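# Jack a drooping shelf level and leave it supported

## Task

Use the jack to push the sagging shelf up until its surface is even with the fixed shelves next to it, then leave the shelf resting on the jack while the jack stands upright; the jack cannot be released or lowered again.

## Robot and tools

The robot has two arms, left_arm and right_arm. left_arm ends in a five-finger left hand and right_arm in a right hand, each the mirror of the other. Bases, in the scene frame: left_arm at (+0.064, +0.430, 0) m, right_arm at (-0.056, -0.403, 0) m, each turned slightly about z. The scene frame has its origin at table height midway between the nominal bases, +z up, +x out over the table, and left_arm on the +y side. Arm names do not match image sides. A post stands behind the arms and a camera stand sits between them; do not hit either.

Frames. Every hand pose, velocity and pose offset is expressed in that arm's own base frame. The hand point sits 0.05 m in front of the palm and 0.15 m out from the wrist face. Its +z runs along the straight fingers and +y comes out of the palm. For the right hand +x points across the palm away from the thumb; for the left hand +x points toward the thumb. The fingers reach 6 to 7 cm past the point. A wrist bracket on the little-finger side can strike things, and with the fingers level the wrist may hang up to 0.23 m below the point.

Row layout. Both execute_actions and move use rows of 28 numbers, each in [-1, 1], covering both arms even when only one moves. The order is: left dx, dy, dz, rx, ry, rz; left thumb_turn, thumb_bend, index, middle, ring, little; left force_limit, speed; then the same fourteen for the right arm. The six pose numbers are an offset from that arm's current Hand target, not an absolute pose. 1.0 equals 0.6 m for dx, dy, dz and 180 degrees for rx, ry, rz, which form one rotation vector about the Hand target's position. Sending six zeros asks nothing new of the arm. Each call counts from the Hand target at its start, so repeating an offset moves the arm again. Orientation is clipped to within 32 degrees of the measured orientation at each step.

Hand numbers. These are absolute finger targets: -1 means open or straight, +1 means closed. thumb_turn +1 puts the thumb in front of the palm. force_limit runs from -1 (about 0 N) to +1 (10 N, or 15 N for the thumb). speed runs from nearly zero at -1 to full at +0.48 and above. No value means 'no change': to hold a hand as it is, repeat the last eight numbers sent to it. If none has been sent yet, use hand_measured followed by hand_force_limit and hand_speed. For a gentle grip, close at speed -0.94 or lower. To squeeze harder, raise force_limit and send a target more closed than hand_measured. The thumb and fingers can wrap objects about 3.5 to 6.5 cm thick.

execute_actions(actions, cameras). actions is a list of actions. Each action is a table of up to 15 rows, one per 1/30 s step, and every row counts from the action's start pose. An empty list returns camera images. cameras is a list of names (cam_high, cam_left_wrist, cam_right_wrist) or ["all"].

move(target, speed, blend, stop_force, zero, blocking, cameras). This drives the hand points in straight lines. target is one row or a list of up to 15 rows, all offset from the same starting Hand targets. speed is in m/s, from 0.002 to 3.6, default 0.25. blend is a corner radius in metres. stop_force is 3 to 120 N, one value for both arms; it ends an arm's path when the wrist sensor feels that much push against its motion. zero (default true) re-zeroes the sensor before the move. blocking=false returns early but cannot be combined with stop_force. With stop_force, every row in a list must carry the same hand numbers. The result adds a move: line giving the ending (done, off_target, moving, held, fault) and any limits (paced, held). Paths do not steer around obstacles. A path that brings the wrist near the base axis is refused. A move runs for at most 10 s.

Other tools: wait(seconds), stop(), zoom_image(camera, region [x0,y0,x1,y1] in pixels of the 672x504 image), show_instructions(), zero_wrist_force(arm), and finished_scene(scene=1), which ends the scene and cannot be undone.

Results. Each result reports end_effector_position in m and quaternion in each arm's base frame; these can be off by a few centimetres. It also gives Hand target (where the next offsets start), joint positions and torques, and wrist force and torque in the end-effector axes. hand_measured, hand_stopped_by (moving, target, force, stalled, fault) and hand_load_n each list six values in motor order. A lost grip shows as hand_load_n falling toward 0. Arms often settle short of their target; send the remaining distance as an offset.

Cautions. The arms are stiff. Commanding a pose past a firm contact, a net force of roughly 150 N, or a joint torque at its limit stops that arm for 10 s. Motors that reach 85 °C stop the arm for 30 to 60 s. Approach the shelf and jack slowly with a small stop_force. Avoid drops, slams, hard pushes and collisions between the arms. Never let anything fall or be left off the table. Do not put excessive load on the fingers. The jack cannot be lowered, so do not overshoot: check the shelf's level against its neighbours with the cameras before lifting further. At the end the jack must stand upright, carrying the shelf with no help from the robot.

Each tool is called after ">>>" as name(argument=value, ...) on one line, values as JSON.

Reference images:

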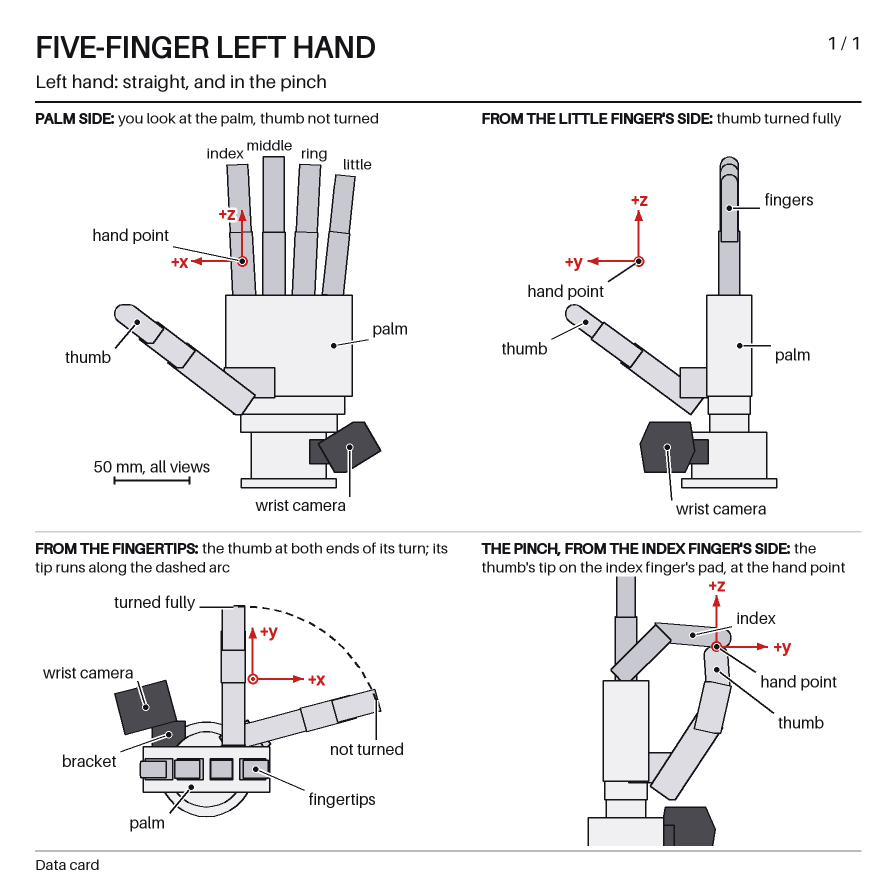

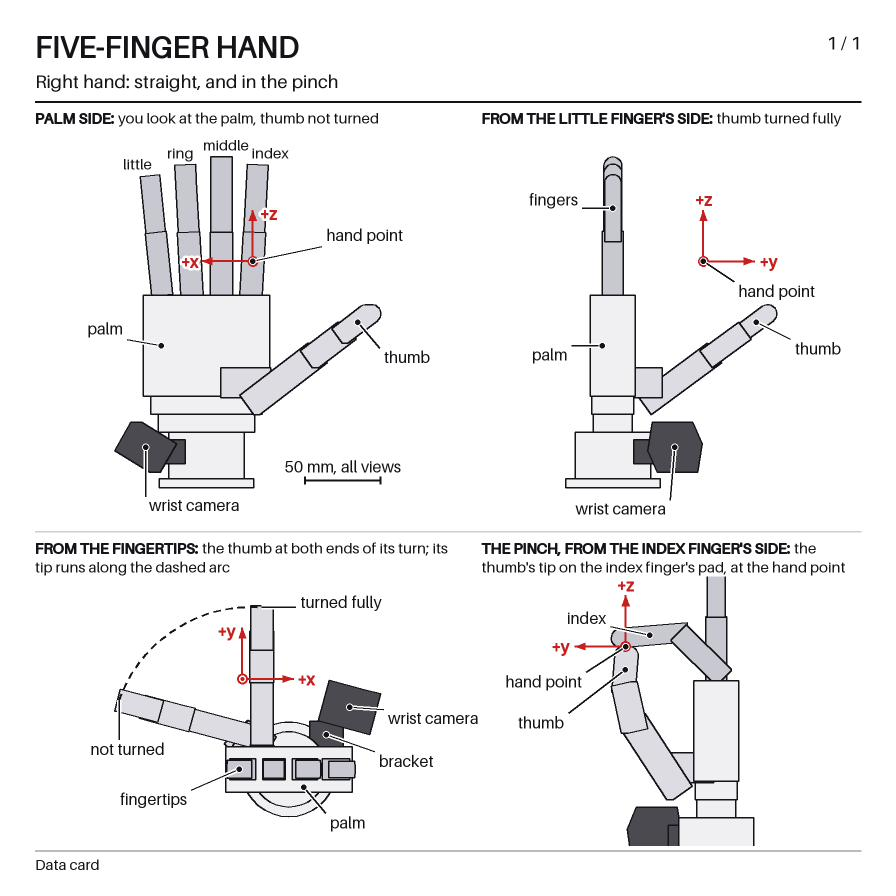

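## Session

>>> execute_actions(actions=[])

Scene clock: 0.00 s.
left_arm: end_effector_position=(+0.7174, -0.2113, +0.1060) hand_measured=(-1.000, -1.000, -1.000, -1.000, -1.000, -1.000) hand_load_n=(+0.0, +0.0, +0.0, +0.0, +0.0, +0.0) hand_stopped_by=(target, target, target, target, target, target) hand_force_limit=0.00 hand_speed=-0.80 end_effector_quat_wxyz=(+0.070, -0.215, +0.740, -0.633) | right_arm: end_effector_position=(+0.5043, -0.0563, +0.2833) hand_measured=(-1.000, -1.000, -1.000, -1.000, -1.000, -1.000) hand_load_n=(+0.0, +0.0, +0.0, +0.0, +0.0, +0.0) hand_stopped_by=(target, target, target, target, target, target) hand_force_limit=0.00 hand_speed=-0.80 end_effector_quat_wxyz=(+0.003, +0.817, +0.576, -0.001)
Joint positions: left_arm=[3.376 -2.567 -0.896 2.578 -0.247 3.838] | right_arm=[-0.308 -1.219 1.29 1.497 1.576 0.035]
Joint velocities: within noise
Joint torques (N m): no reading
Motor temperatures (°C): left_arm=[28 31 22 37 37 40] | right_arm=[29 26 26 31 33 33]
Wrist force (N): no reading
Wrist torque (N m): no reading
Wrist force, peak (N): no reading
Hand target: left_arm +0.7174, -0.2113, +0.1060; +0.070, -0.215, +0.740, -0.633 | right_arm +0.5043, -0.0563, +0.2833; +0.003, +0.817, +0.576, -0.001

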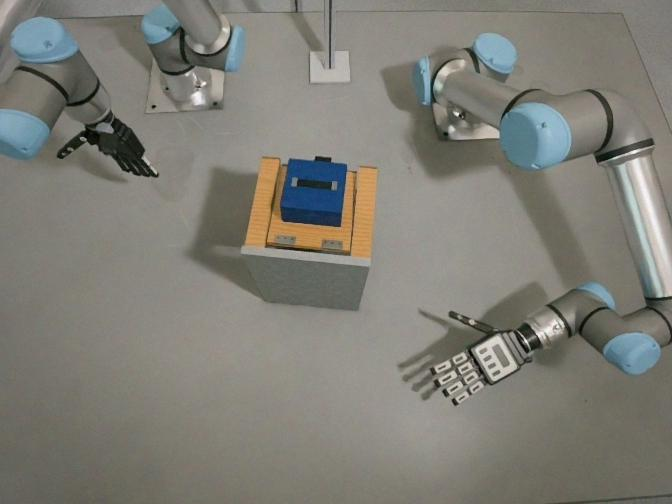

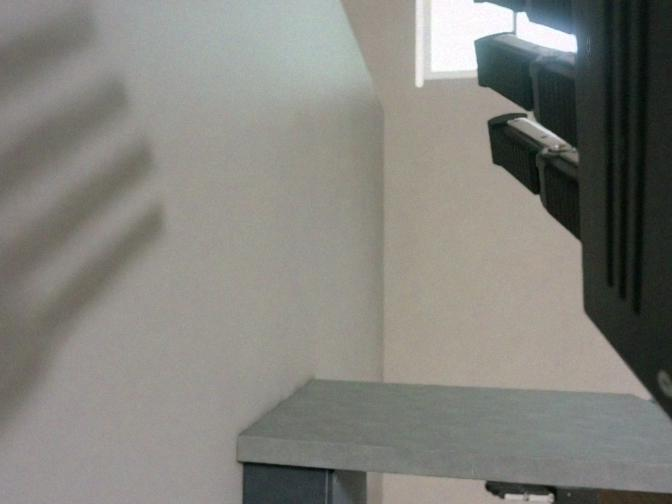

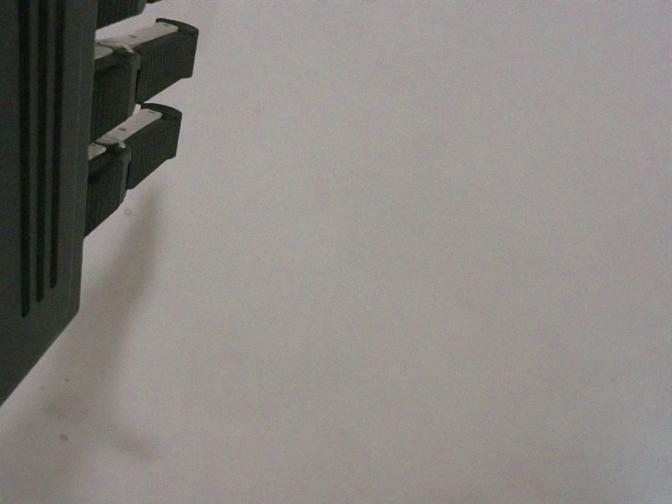

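>>> zoom_image(camera="cam_high", region=[180, 130, 440, 330])

>>> zoom_image(camera="cam_left_wrist", region=[220, 340, 672, 504])

Scaled by 1.938 from the camera's image (finer frame: 960x720).

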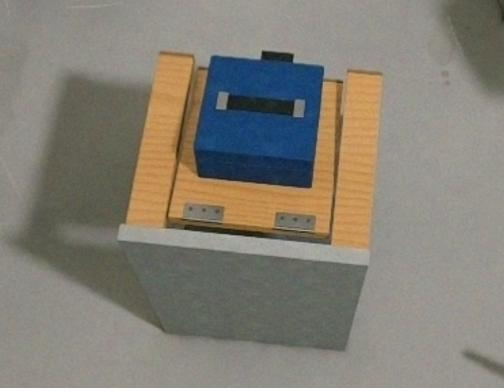

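Scaled by 1.115 from the camera's image (finer frame: 960x720).

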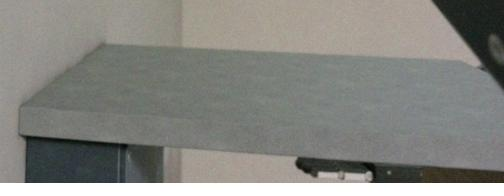

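>>> move(target=[0,0,0,0,0,0,-1,-1,-1,-1,-1,-1,0,-0.8,-0.399,0.552,-0.172,-0.463,-0.327,0.463,-1,-1,-1,-1,-1,-1,0,-0.8], cameras=["all"])

Scene clock: 89.03 s.
left_arm: end_effector_position=(+0.7174, -0.2113, +0.1060) hand_measured=(-1.000, -1.000, -1.000, -1.000, -1.000, -1.000) hand_load_n=(-0.5, +0.0, +0.0, +0.0, +0.0, +0.0) hand_stopped_by=(target, target, target, target, target, target) hand_force_limit=0.00 hand_speed=-0.80 end_effector_quat_wxyz=(+0.070, -0.215, +0.740, -0.633) | right_arm: end_effector_position=(+0.2649, +0.2749, +0.1801) hand_measured=(-1.000, -1.000, -1.000, -1.000, -1.000, -1.000) hand_load_n=(+0.0, +0.0, +0.0, +0.0, +0.0, +0.0) hand_stopped_by=(target, target, target, target, target, target) hand_force_limit=0.00 hand_speed=-0.80 end_effector_quat_wxyz=(+0.709, +0.001, +0.706, +0.002)
Joint positions: left_arm=[3.376 -2.567 -0.896 2.578 -0.247 3.838] | right_arm=[0.832 -1.641 2.683 -1.049 2.401 -1.572]
Joint torques (N m): left_arm=[-0.7 59.27 19.42 -1.43 0.88 0.03] | right_arm=[-5.57 5.93 -0.73 -3.41 -1.46 -2.07]
Wrist force (N): left_arm=[-0.1 0.2 0.2] | right_arm=[1.4 0.0 0.0]
Wrist torque (N m): left_arm=[0.03 0.02 -0.01] | right_arm=[-0.03 -0.19 0.08]
Wrist force, peak (N): left_arm=[-0.4 0.1 -0.4] | right_arm=[2.9 -0.4 -0.7]
Hand target: left_arm +0.7174, -0.2113, +0.1060; +0.070, -0.215, +0.740, -0.633 | right_arm +0.2649, +0.2749, +0.1801; +0.709, +0.001, +0.706, +0.002
Off the commanded pose: left_arm 0.000 m, 0 deg | right_arm 0.000 m, 0 deg.
move: done

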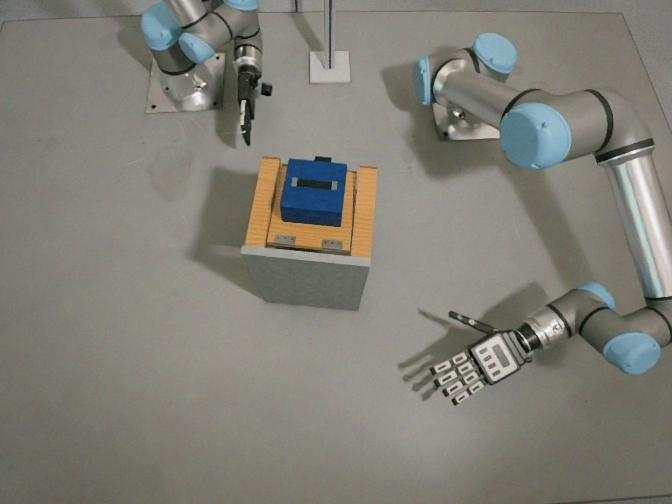

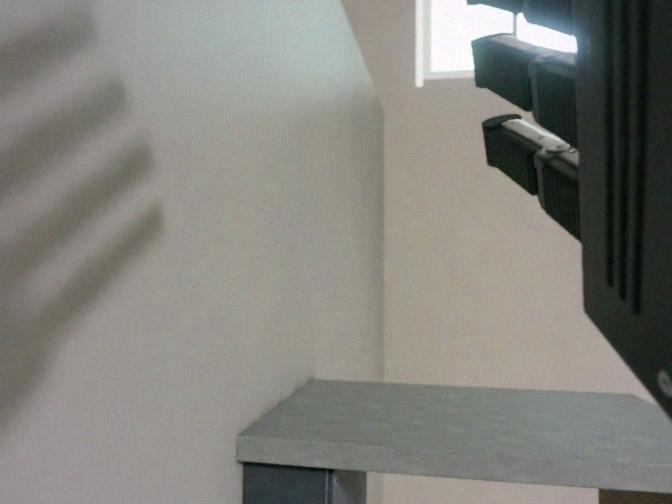

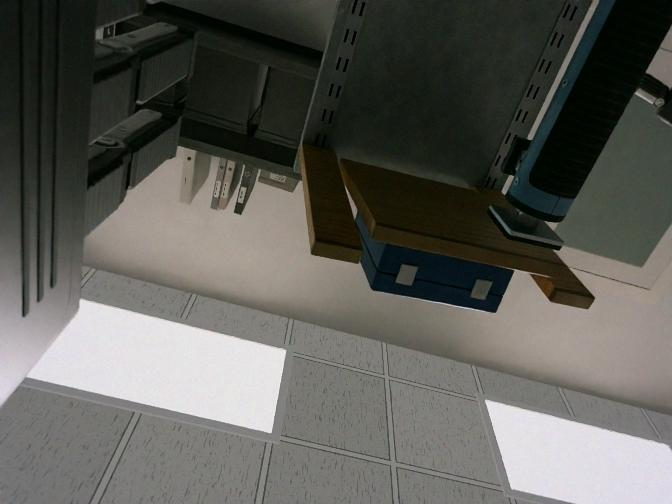

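>>> zoom_image(camera="cam_right_wrist", region=[300, 0, 672, 320])

>>> zoom_image(camera="cam_high", region=[240, 140, 400, 260])

Scaled by 1.355 from the camera's image (finer frame: 960x720).

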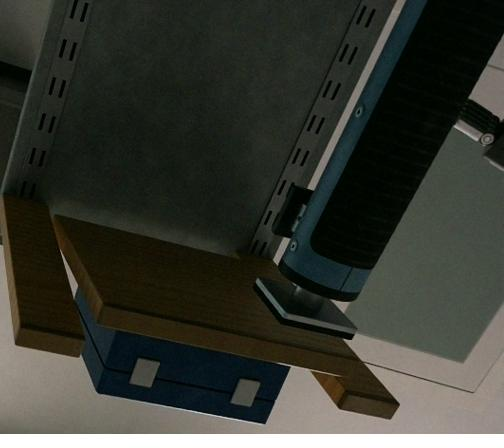

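Scaled by 3.150 from the camera's image (finer frame: 960x720).

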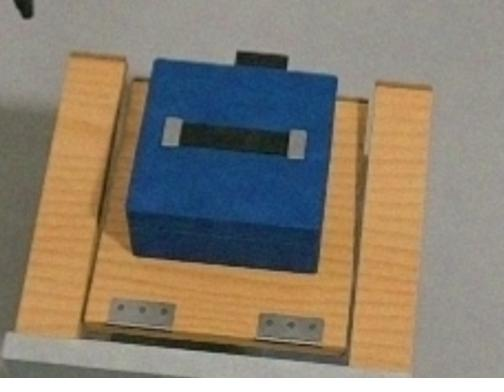

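>>> move(target=[0,0,0,0,0,0,-1,-1,-1,-1,-1,-1,0,-0.8,0,0.1,-0.06,0,0.139,0,-1,-1,-1,-1,-1,-1,0,-0.8], cameras=["all"])

Scene clock: 127.80 s.
left_arm: end_effector_position=(+0.7174, -0.2113, +0.1060) hand_measured=(-1.000, -1.000, -1.000, -1.000, -1.000, -1.000) hand_load_n=(+0.0, +0.0, +0.0, +0.0, +0.0, +0.0) hand_stopped_by=(target, target, target, target, target, target) hand_force_limit=0.00 hand_speed=-0.80 end_effector_quat_wxyz=(+0.070, -0.215, +0.740, -0.633) | right_arm: end_effector_position=(+0.2649, +0.3349, +0.1441) hand_measured=(-1.000, -1.000, -1.000, -1.000, -1.000, -1.000) hand_load_n=(+0.0, +0.0, +0.0, +0.0, +0.0, +0.0) hand_stopped_by=(target, target, target, target, target, target) hand_force_limit=0.00 hand_speed=-0.80 end_effector_quat_wxyz=(+0.539, +0.001, +0.842, +0.002)
Joint positions: left_arm=[3.376 -2.567 -0.896 2.578 -0.247 3.838] | right_arm=[0.976 -1.481 2.306 -0.137 2.42 -1.014]
Joint torques (N m): left_arm=[-1.26 59.88 19.46 -0.92 0.93 -0.03] | right_arm=[9.64 -1.68 -23.47 2.56 -0.43 2.04]
Wrist force (N): left_arm=[0.3 -0.2 -0.1] | right_arm=[1.4 -0.1 0.3]
Wrist torque (N m): left_arm=[-0.03 -0.04 0.03] | right_arm=[-0.06 -0.26 -0.14]
Wrist force, peak (N): left_arm=[-0.6 0.0 0.0] | right_arm=[1.5 -0.9 0.9]
Hand target: left_arm +0.7174, -0.2113, +0.1060; +0.070, -0.215, +0.740, -0.633 | right_arm +0.2649, +0.3349, +0.1441; +0.539, +0.001, +0.842, +0.002
Off the commanded pose: left_arm 0.000 m, 0 deg | right_arm 0.000 m, 0 deg.
move: done

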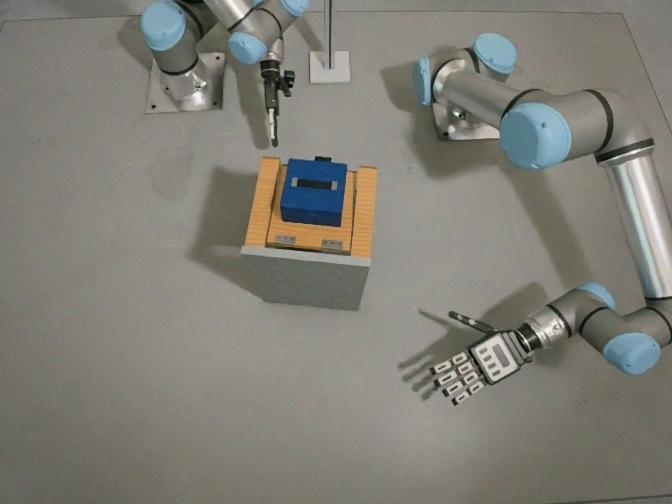

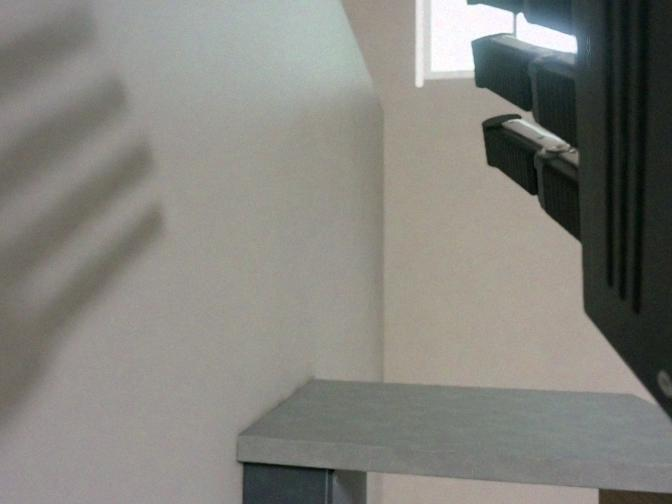

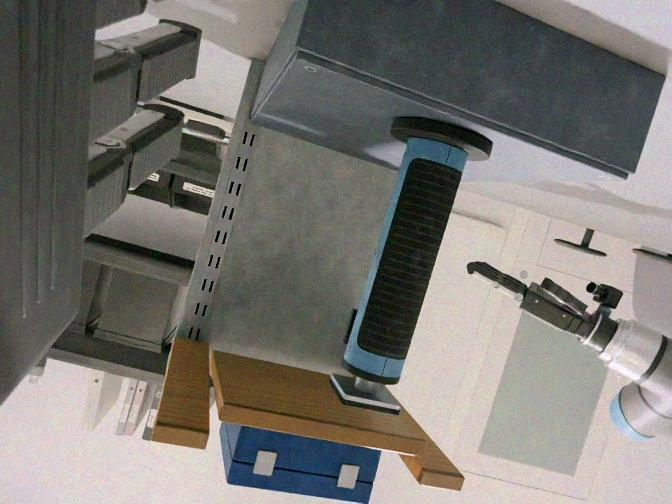

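>>> zoom_image(camera="cam_right_wrist", region=[300, 260, 500, 430])

>>> zoom_image(camera="cam_right_wrist", region=[230, 0, 672, 430])

Scaled by 2.520 from the camera's image (finer frame: 960x720).

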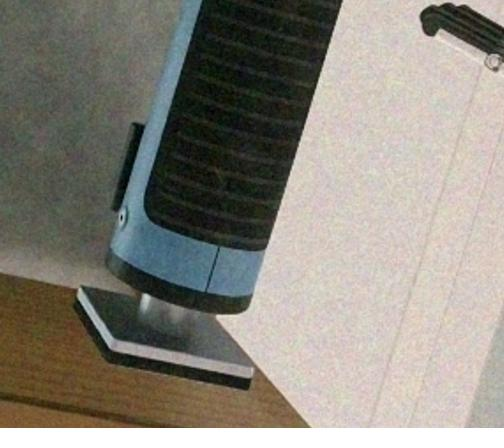

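Scaled by 1.140 from the camera's image (finer frame: 960x720).

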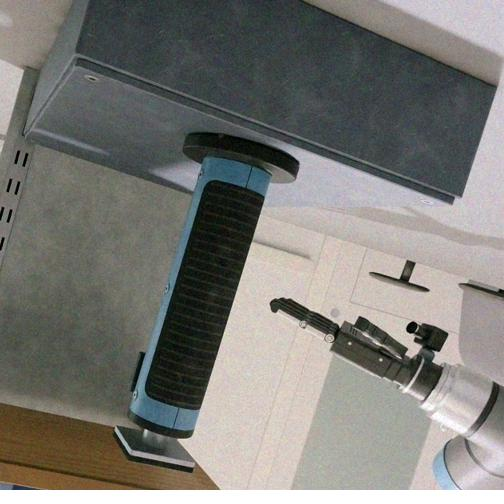

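>>> move(target=[0,0,0,0,0,0,-1,-1,-1,-1,-1,-1,0,-0.8,0.322,-0.461,0.06,0,0,0.49,-1,-1,-1,-1,-1,-1,0,-0.8], cameras=["all"])

Scene clock: 148.40 s.
left_arm: end_effector_position=(+0.7174, -0.2113, +0.1060) hand_measured=(-1.000, -1.000, -1.000, -1.000, -1.000, -1.000) hand_load_n=(-0.5, +0.0, +0.0, +0.0, +0.0, +0.0) hand_stopped_by=(target, target, target, target, target, target) hand_force_limit=0.00 hand_speed=-0.80 end_effector_quat_wxyz=(+0.070, -0.215, +0.740, -0.633) | right_arm: end_effector_position=(+0.3120, +0.2607, +0.1552) hand_measured=(-1.000, -1.000, -1.000, -1.000, -1.000, -1.000) hand_load_n=(+0.0, +0.0, +0.0, +0.0, +0.0, +0.0) hand_stopped_by=(target, target, target, target, target, target) hand_force_limit=0.00 hand_speed=-0.80 end_effector_quat_wxyz=(+0.542, -0.125, +0.829, +0.057)
Joint positions: left_arm=[3.376 -2.567 -0.896 2.578 -0.247 3.838] | right_arm=[0.072 -1.988 2.612 -0.2 1.404 -1.691]
Joint torques (N m): left_arm=[0.11 59.87 17.84 -1.14 1.09 -0.1] | right_arm=[9.91 13.48 -29.48 -2.51 1.11 2.13]
Wrist force (N): left_arm=[-0.2 0.0 0.1] | right_arm=[0.8 0.7 -0.2]
Wrist torque (N m): left_arm=[0.01 0.03 0.00] | right_arm=[0.11 -0.14 -0.11]
Wrist force, peak (N): left_arm=[-0.2 -0.3 0.4] | right_arm=[4.0 -8.1 1.0]
Hand target: left_arm +0.7174, -0.2113, +0.1060; +0.070, -0.215, +0.740, -0.633 | right_arm +0.3120, +0.2607, +0.1552; +0.542, -0.125, +0.829, +0.057 (not the last commanded pose)
Off the commanded pose: left_arm 0.000 m, 0 deg | right_arm 0.251 m, 73 deg.
led back after a hold (right arm): the arm was led back toward your command in small steps, so it may still be short of it.
move: held (right_arm; a check stopped the path); limits=held
pose unreachable (right arm): on one or more control steps of this call, first in action 0 (counted from 0), this arm could not follow its commanded pose, so it was not sent that pose on those steps. It may still have moved: this result reports where it is.
cause: moving toward the commanded pose would bring two parts of the arm too close to each other (joints 3 (elbow) to 5 (wrist 2) lie between them).

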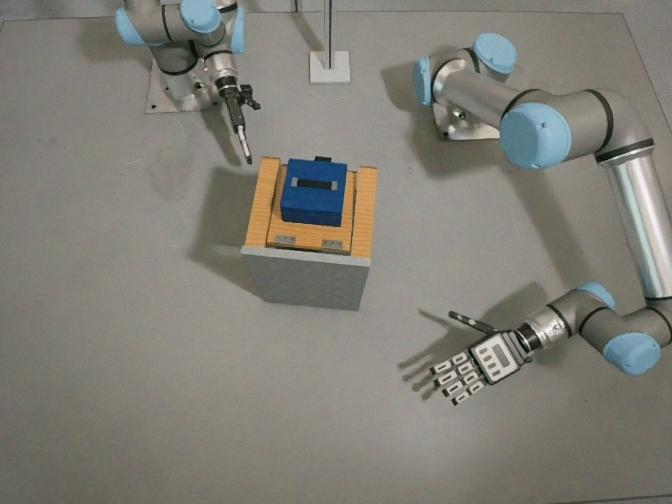

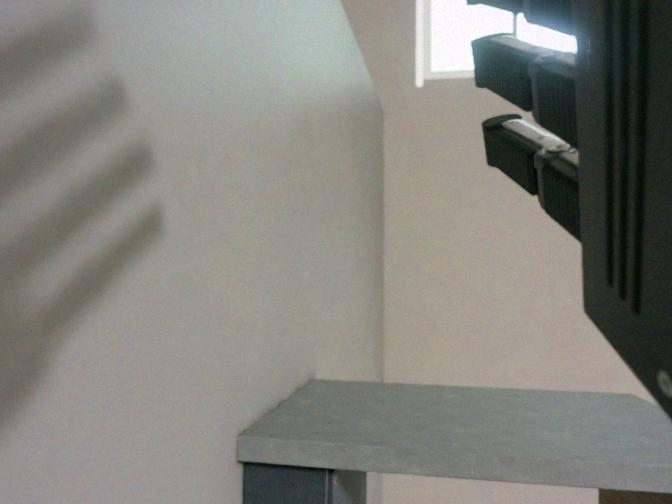

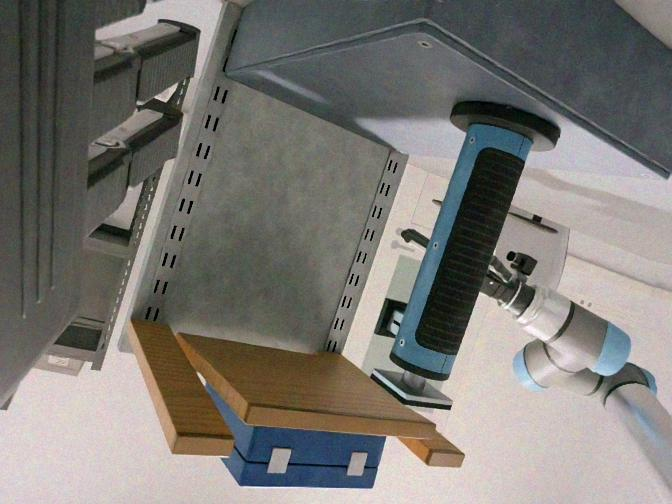

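>>> zoom_image(camera="cam_right_wrist", region=[340, 270, 500, 430])

Scaled by 3.150 from the camera's image (finer frame: 960x720).

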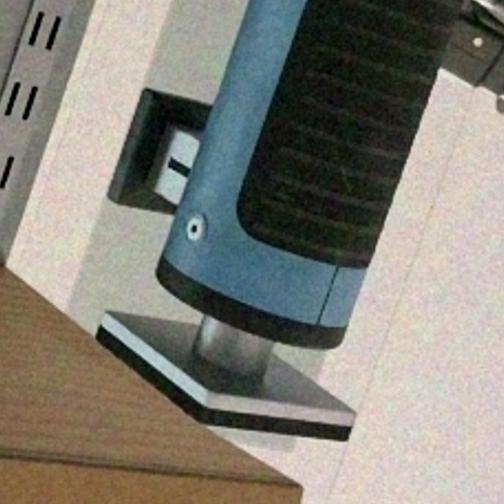

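>>> move(target=[0,0,0,0,0,0,-1,-1,-1,-1,-1,-1,0,-0.8,0.332,-0.206,0.055,0,0,0.3,-1,-1,-1,-1,-1,-1,0,-0.8], cameras=["cam_high","cam_right_wrist"])

Scene clock: 179.13 s.
left_arm: end_effector_position=(+0.7174, -0.2113, +0.1060) hand_measured=(-1.000, -1.000, -1.000, -1.000, -1.000, -1.000) hand_load_n=(+0.0, +0.0, +0.0, +0.0, +0.0, -0.5) hand_stopped_by=(target, target, target, target, target, target) hand_force_limit=0.00 hand_speed=-0.80 end_effector_quat_wxyz=(+0.070, -0.215, +0.740, -0.633) | right_arm: end_effector_position=(+0.5112, +0.1371, +0.1882) hand_measured=(-1.000, -1.000, -1.000, -1.000, -1.000, -1.000) hand_load_n=(+0.0, +0.0, +0.0, +0.0, +0.0, +0.0) hand_stopped_by=(target, target, target, target, target, target) hand_force_limit=0.00 hand_speed=-0.80 end_effector_quat_wxyz=(+0.457, -0.488, +0.682, +0.297)
Joint positions: left_arm=[3.376 -2.567 -0.896 2.578 -0.247 3.838] | right_arm=[-0.496 -0.88 1.58 1.141 0.435 -3.482]
Joint torques (N m): left_arm=[0.61 60.65 19.03 -1 0.83 -0.14] | right_arm=[9.81 -19.56 -24.11 4.79 0.16 -1.99]
Wrist force (N): left_arm=[-0.1 0.0 0.3] | right_arm=[1.0 0.3 0.0]
Wrist torque (N m): left_arm=[-0.02 0.03 0.00] | right_arm=[0.05 -0.15 0.02]
Wrist force, peak (N): left_arm=[-0.3 0.3 0.4] | right_arm=[3.8 1.9 1.7]
Hand target: left_arm +0.7174, -0.2113, +0.1060; +0.070, -0.215, +0.740, -0.633 | right_arm +0.5112, +0.1371, +0.1882; +0.457, -0.488, +0.682, +0.297
Off the commanded pose: left_arm 0.000 m, 0 deg | right_arm 0.000 m, 0 deg.
move: done

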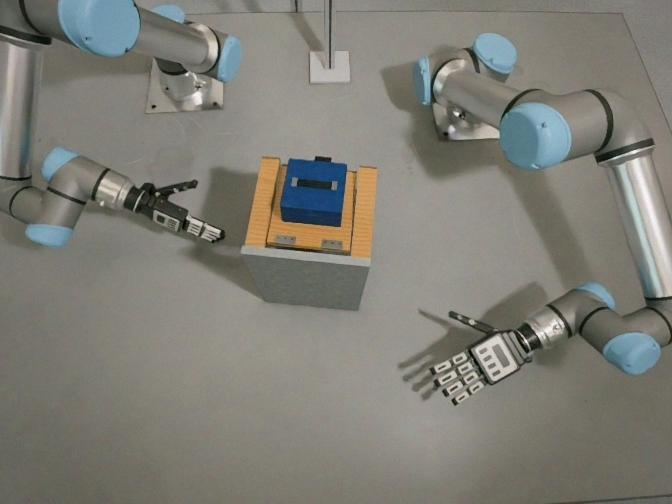

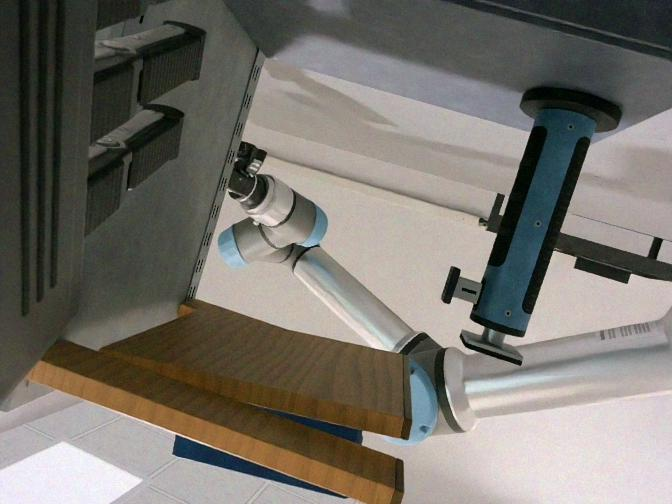

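>>> zoom_image(camera="cam_right_wrist", region=[400, 70, 672, 380])

>>> zoom_image(camera="cam_right_wrist", region=[430, 240, 560, 370])

Scaled by 1.626 from the camera's image (finer frame: 960x720).

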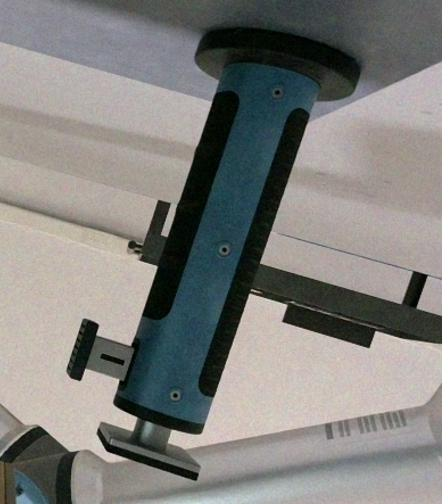

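Scaled by 3.877 from the camera's image (finer frame: 960x720).

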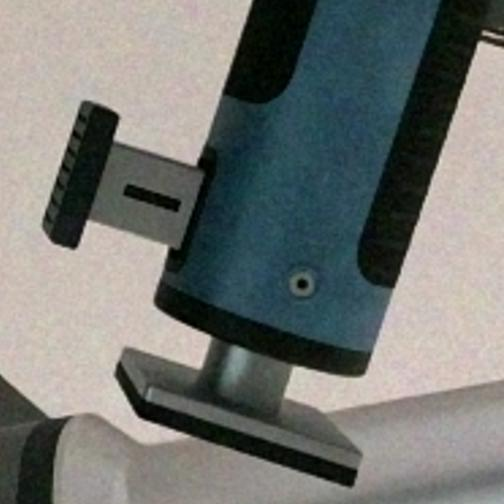

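>>> move(target=[0,0,0,0,0,0,-1,-1,-1,-1,-1,-1,0,-0.8,-0.1333,0,0,0,0,0,-1,-1,-1,-1,-1,-1,0,-0.8], cameras=["cam_right_wrist"])

>>> zoom_image(camera="cam_right_wrist", region=[336, 60, 588, 312])

>>> zoom_image(camera="cam_right_wrist", region=[200, 250, 452, 502])

Scene clock: 265.53 s.
left_arm: end_effector_position=(+0.7174, -0.2113, +0.1060) hand_measured=(-1.000, -1.000, -1.000, -1.000, -1.000, -1.000) hand_load_n=(+0.0, +0.0, +0.0, +0.0, +0.0, +0.0) hand_stopped_by=(target, target, target, target, target, target) hand_force_limit=0.00 hand_speed=-0.80 end_effector_quat_wxyz=(+0.070, -0.215, +0.740, -0.633) | right_arm: end_effector_position=(+0.4313, +0.1371, +0.1882) hand_measured=(-1.000, -1.000, -1.000, -1.000, -1.000, -1.000) hand_load_n=(+0.0, +0.0, +0.0, +0.0, +0.0, +0.5) hand_stopped_by=(target, target, target, target, target, target) hand_force_limit=0.00 hand_speed=-0.80 end_effector_quat_wxyz=(+0.457, -0.488, +0.682, +0.297)
Joint positions: left_arm=[3.376 -2.567 -0.896 2.578 -0.247 3.838] | right_arm=[-0.592 -0.999 1.868 1.156 0.469 -3.687]
Joint torques (N m): left_arm=[-0.93 60.41 18.76 -0.95 0.97 -0.23] | right_arm=[-7.54 -60.96 -0.34 4.69 0.34 -2.13]
Wrist force (N): left_arm=[-0.3 0.0 0.2] | right_arm=[1.2 0.0 -0.2]
Wrist torque (N m): left_arm=[-0.01 0.05 -0.01] | right_arm=[-0.01 -0.18 0.07]
Wrist force, peak (N): left_arm=[-0.5 -0.1 -0.2] | right_arm=[-0.2 1.5 3.1]
Hand target: left_arm +0.7174, -0.2113, +0.1060; +0.070, -0.215, +0.740, -0.633 | right_arm +0.4313, +0.1371, +0.1882; +0.457, -0.488, +0.682, +0.297
Off the commanded pose: left_arm 0.000 m, 0 deg | right_arm 0.000 m, 0 deg.
move: done

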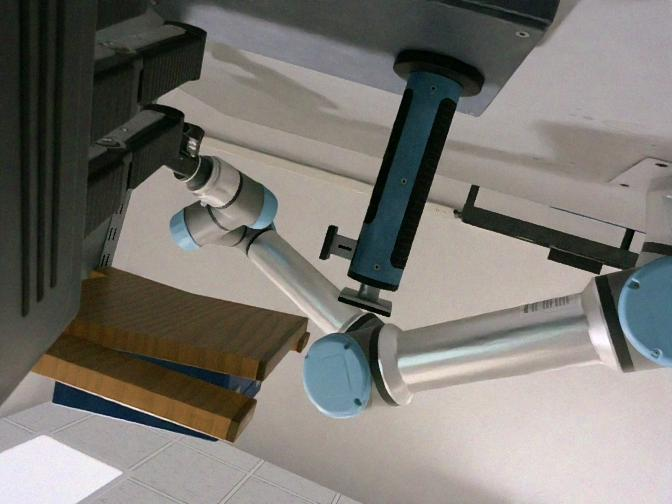

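Scaled by 2.000 from the camera's image (finer frame: 960x720).

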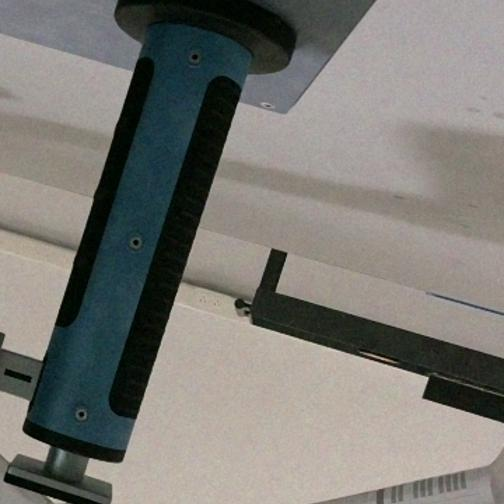

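Scaled by 2.000 from the camera's image (finer frame: 960x720).

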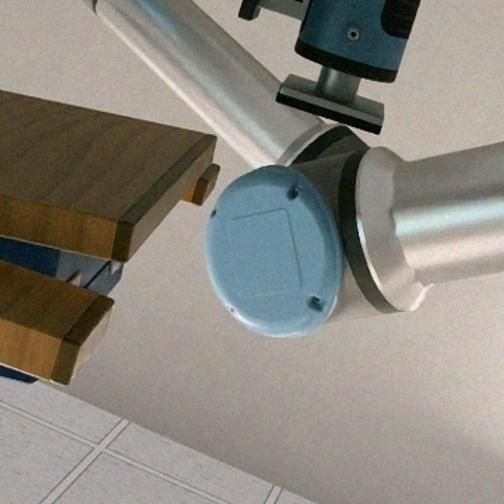

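>>> move(target=[0,0,0,0,0,0,-1,-1,-1,-1,-1,-1,0,-0.8,0,-0.1333,0,0,0,0,-1,-1,-1,-1,-1,-1,0,-0.8], cameras=["cam_right_wrist"])

>>> zoom_image(camera="cam_right_wrist", region=[300, 60, 552, 312])

>>> zoom_image(camera="cam_right_wrist", region=[120, 230, 372, 482])

Scene clock: 279.53 s.
left_arm: end_effector_position=(+0.7174, -0.2113, +0.1060) hand_measured=(-1.000, -1.000, -1.000, -1.000, -1.000, -1.000) hand_load_n=(+0.0, +0.0, +0.0, +0.0, +0.0, +0.0) hand_stopped_by=(target, target, target, target, target, target) hand_force_limit=0.00 hand_speed=-0.80 end_effector_quat_wxyz=(+0.070, -0.215, +0.740, -0.633) | right_arm: end_effector_position=(+0.4313, +0.0571, +0.1882) hand_measured=(-1.000, -1.000, -1.000, -1.000, -1.000, -1.000) hand_load_n=(+0.0, +0.0, +0.0, +0.0, +0.0, +0.0) hand_stopped_by=(target, target, target, target, target, target) hand_force_limit=0.00 hand_speed=-0.80 end_effector_quat_wxyz=(+0.457, -0.488, +0.682, +0.297)
Joint positions: left_arm=[3.376 -2.567 -0.896 2.578 -0.247 3.838] | right_arm=[-0.746 -0.936 1.823 1.371 0.552 -3.953]
Joint torques (N m): left_arm=[0.3 59.84 18.15 -1.06 0.93 -0.19] | right_arm=[-5.07 -16.32 -21.13 4.78 0.35 -2.23]
Wrist force (N): left_arm=[0.0 0.1 0.0] | right_arm=[1.1 0.1 -0.2]
Wrist torque (N m): left_arm=[0.02 0.01 0.00] | right_arm=[0.05 -0.19 0.05]
Wrist force, peak (N): left_arm=[-0.5 0.3 0.1] | right_arm=[1.5 -0.3 -1.0]
Hand target: left_arm +0.7174, -0.2113, +0.1060; +0.070, -0.215, +0.740, -0.633 | right_arm +0.4313, +0.0571, +0.1882; +0.457, -0.488, +0.682, +0.297
Off the commanded pose: left_arm 0.000 m, 0 deg | right_arm 0.000 m, 0 deg.
move: done

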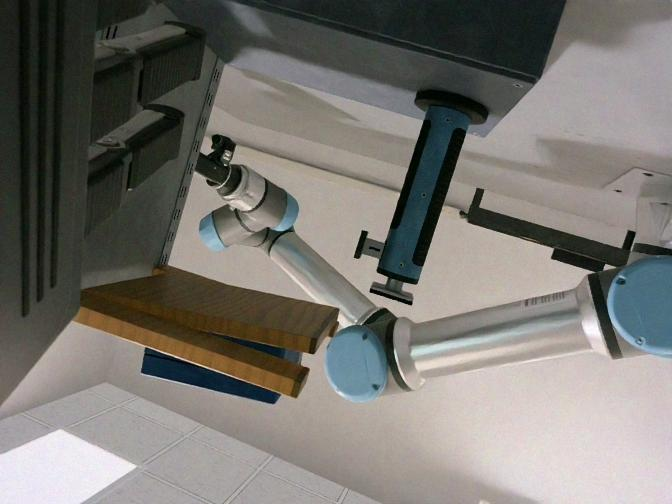

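Scaled by 2.000 from the camera's image (finer frame: 960x720).

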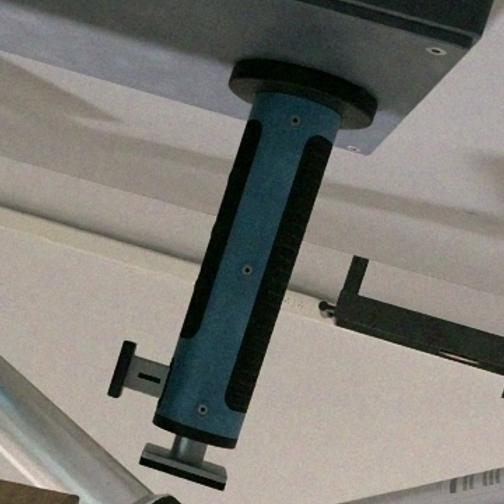

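Scaled by 2.000 from the camera's image (finer frame: 960x720).

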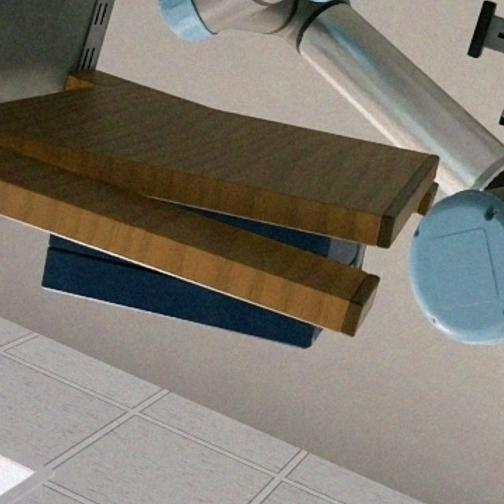

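>>> move(target=[0,0,0,0,0,0,-1,-1,-1,-1,-1,-1,0,-0.8,0.049,0.3858,0.003,0.0905,-0.1103,-0.3882,1,-1,-1,-1,-1,-1,0,0], cameras=["cam_high","cam_right_wrist"], speed=0.15)

Scene clock: 356.73 s.
left_arm: end_effector_position=(+0.7174, -0.2113, +0.1060) hand_measured=(-1.000, -1.000, -1.000, -1.000, -1.000, -1.000) hand_load_n=(+0.0, +0.0, -0.5, +0.0, +0.0, +0.0) hand_stopped_by=(target, target, target, target, target, target) hand_force_limit=0.00 hand_speed=-0.80 end_effector_quat_wxyz=(+0.070, -0.215, +0.740, -0.633) | right_arm: end_effector_position=(+0.4607, +0.2886, +0.1900) hand_measured=(+1.000, -1.000, -1.000, -1.000, -1.000, -1.000) hand_load_n=(+0.0, +0.0, +0.0, +0.0, +0.0, +0.0) hand_stopped_by=(target, target, target, target, target, target) hand_force_limit=0.00 hand_speed=0.00 end_effector_quat_wxyz=(+0.707, +0.011, +0.707, -0.011)
Joint positions: left_arm=[3.376 -2.567 -0.896 2.578 -0.247 3.838] | right_arm=[0.411 -1.419 2.39 -0.971 2.014 -1.571]
Joint torques (N m): left_arm=[-0.41 58.97 18.61 -0.9 0.89 -0.54] | right_arm=[10.77 -3.25 -23.93 -3.64 1.38 2.04]
Wrist force (N): left_arm=[-0.3 0.1 0.1] | right_arm=[1.4 0.0 -0.8]
Wrist torque (N m): left_arm=[0.02 0.05 -0.01] | right_arm=[0.01 -0.17 -0.10]
Wrist force, peak (N): left_arm=[-0.4 0.3 0.3] | right_arm=[1.7 2.1 -1.0]
Hand target: left_arm +0.7174, -0.2113, +0.1060; +0.070, -0.215, +0.740, -0.633 | right_arm +0.4607, +0.2886, +0.1900; +0.707, +0.011, +0.707, -0.011
Off the commanded pose: left_arm 0.000 m, 0 deg | right_arm 0.000 m, 0 deg.
move: done

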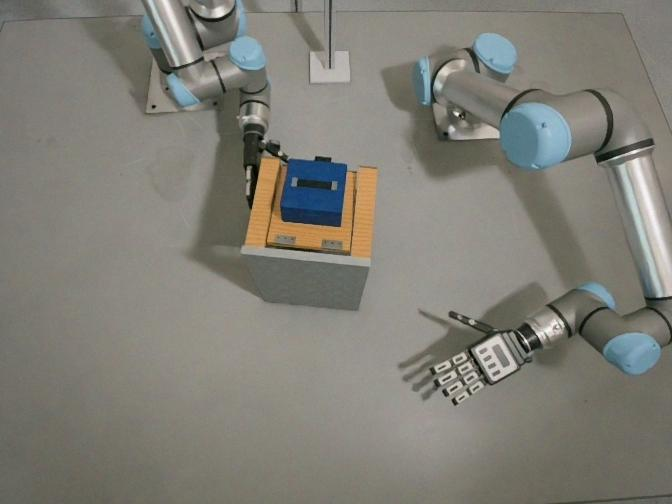

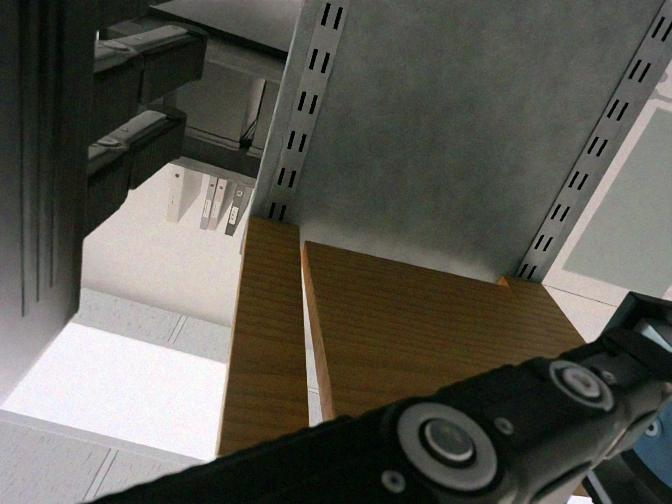

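>>> zoom_image(camera="cam_right_wrist", region=[420, 270, 672, 504])

>>> zoom_image(camera="cam_high", region=[220, 100, 360, 220])

Scaled by 2.000 from the camera's image (finer frame: 960x720).

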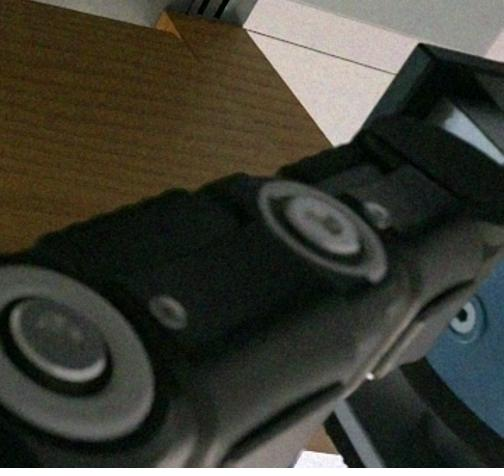

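Scaled by 3.600 from the camera's image (finer frame: 960x720).

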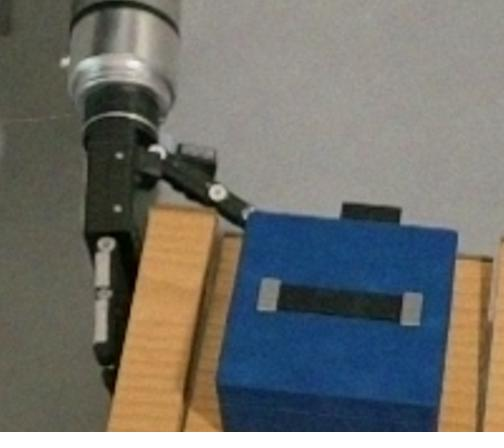

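>>> move(target=[0,0,0,0,0,0,-1,-1,-1,-1,-1,-1,0,-0.8,0,0,0,0,0,0,-1,-1,0,-1,-1,-1,0,0], cameras=["cam_high","cam_right_wrist"])

>>> zoom_image(camera="cam_right_wrist", region=[420, 180, 672, 432])

Scene clock: 439.10 s.
left_arm: end_effector_position=(+0.7174, -0.2113, +0.1060) hand_measured=(-1.000, -1.000, -1.000, -1.000, -1.000, -1.000) hand_load_n=(-0.5, +0.0, +0.0, +0.0, +0.0, -0.5) hand_stopped_by=(target, target, target, target, target, target) hand_force_limit=0.00 hand_speed=-0.80 end_effector_quat_wxyz=(+0.070, -0.215, +0.740, -0.633) | right_arm: end_effector_position=(+0.4607, +0.2886, +0.1900) hand_measured=(-1.000, -1.000, +0.000, -1.000, -1.000, -1.000) hand_load_n=(+0.0, +0.0, +0.0, +0.0, +0.0, +0.0) hand_stopped_by=(target, target, target, target, target, target) hand_force_limit=0.00 hand_speed=0.00 end_effector_quat_wxyz=(+0.707, +0.011, +0.707, -0.011)
Joint positions: left_arm=[3.376 -2.567 -0.896 2.578 -0.247 3.838] | right_arm=[0.411 -1.419 2.39 -0.971 2.014 -1.571]
Joint torques (N m): left_arm=[0.37 61 17.43 -1.03 0.94 -0.32] | right_arm=[9.36 -2.96 -22.63 -2.79 1.1 1.77]
Wrist force (N): left_arm=[-0.3 0.2 -0.1] | right_arm=[1.3 0.0 -1.0]
Wrist torque (N m): left_arm=[0.04 0.05 -0.03] | right_arm=[0.04 -0.15 -0.10]
Wrist force, peak (N): left_arm=[-0.5 0.0 0.2] | right_arm=[1.4 0.0 -1.0]
Hand target: left_arm +0.7174, -0.2113, +0.1060; +0.070, -0.215, +0.740, -0.633 | right_arm +0.4607, +0.2886, +0.1900; +0.707, +0.011, +0.707, -0.011
Off the commanded pose: left_arm 0.000 m, 0 deg | right_arm 0.000 m, 0 deg.
move: done

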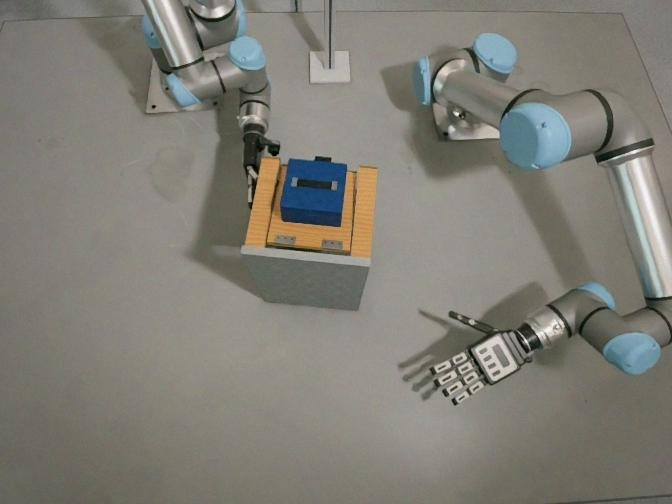

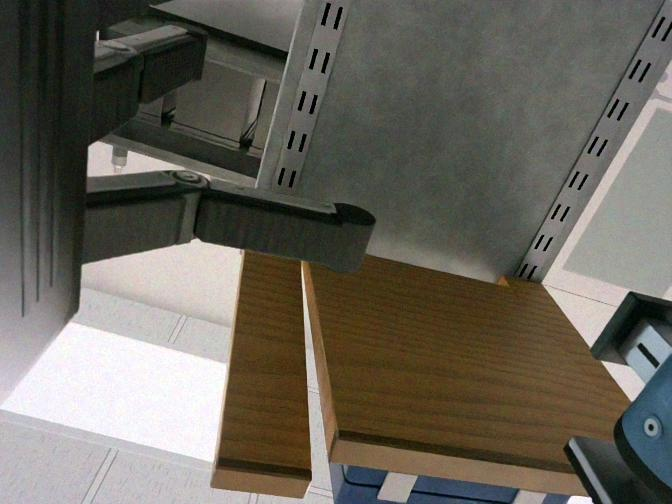

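Scaled by 2.000 from the camera's image (finer frame: 960x720).

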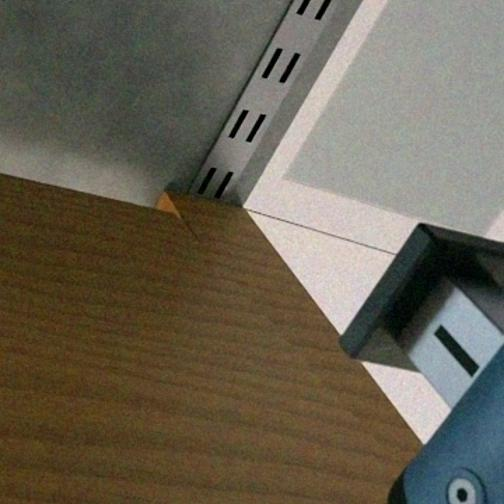

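>>> move(target=[0,0,0,0,0,0,-1,-1,-1,-1,-1,-1,0,-0.8,-0.0667,0.0021,0,0,0,0,-1,-1,0,-1,-1,-1,0,0], cameras=["cam_right_wrist"])

>>> zoom_image(camera="cam_right_wrist", region=[420, 180, 672, 432])

Scene clock: 462.47 s.
left_arm: end_effector_position=(+0.7174, -0.2113, +0.1060) hand_measured=(-1.000, -1.000, -1.000, -1.000, -1.000, -1.000) hand_load_n=(+0.0, +0.0, +0.0, +0.0, +0.0, +0.0) hand_stopped_by=(target, target, target, target, target, target) hand_force_limit=0.00 hand_speed=-0.80 end_effector_quat_wxyz=(+0.070, -0.215, +0.740, -0.633) | right_arm: end_effector_position=(+0.4207, +0.2898, +0.1901) hand_measured=(-1.000, -1.000, +0.000, -1.000, -1.000, -1.000) hand_load_n=(+0.0, +0.0, +0.0, +0.0, +0.0, +0.0) hand_stopped_by=(target, target, target, target, target, target) hand_force_limit=0.00 hand_speed=0.00 end_effector_quat_wxyz=(+0.707, +0.011, +0.707, -0.011)
Joint positions: left_arm=[3.376 -2.567 -0.896 2.578 -0.247 3.838] | right_arm=[0.478 -1.472 2.456 -0.985 2.081 -1.571]
Joint torques (N m): left_arm=[0.06 61.25 19.27 -0.55 0.93 -0.38] | right_arm=[10.44 -36.61 -2.8 0.56 1.3 0.21]
Wrist force (N): left_arm=[-0.2 0.2 0.0] | right_arm=[1.4 -0.3 -1.0]
Wrist torque (N m): left_arm=[0.03 0.03 -0.01] | right_arm=[0.02 -0.16 -0.11]
Wrist force, peak (N): left_arm=[-0.5 -0.2 0.0] | right_arm=[1.8 -0.1 -2.0]
Hand target: left_arm +0.7174, -0.2113, +0.1060; +0.070, -0.215, +0.740, -0.633 | right_arm +0.4206, +0.2898, +0.1900; +0.707, +0.011, +0.707, -0.011
Off the commanded pose: left_arm 0.000 m, 0 deg | right_arm 0.000 m, 0 deg.
move: done

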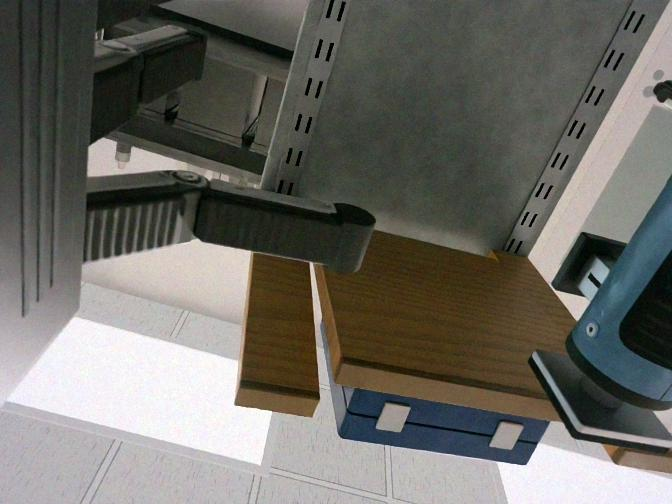

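Scaled by 2.000 from the camera's image (finer frame: 960x720).

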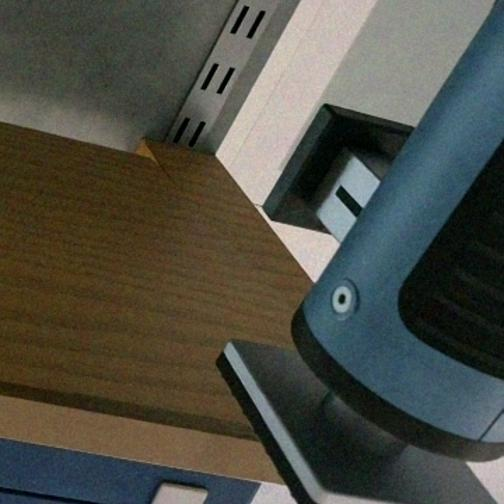

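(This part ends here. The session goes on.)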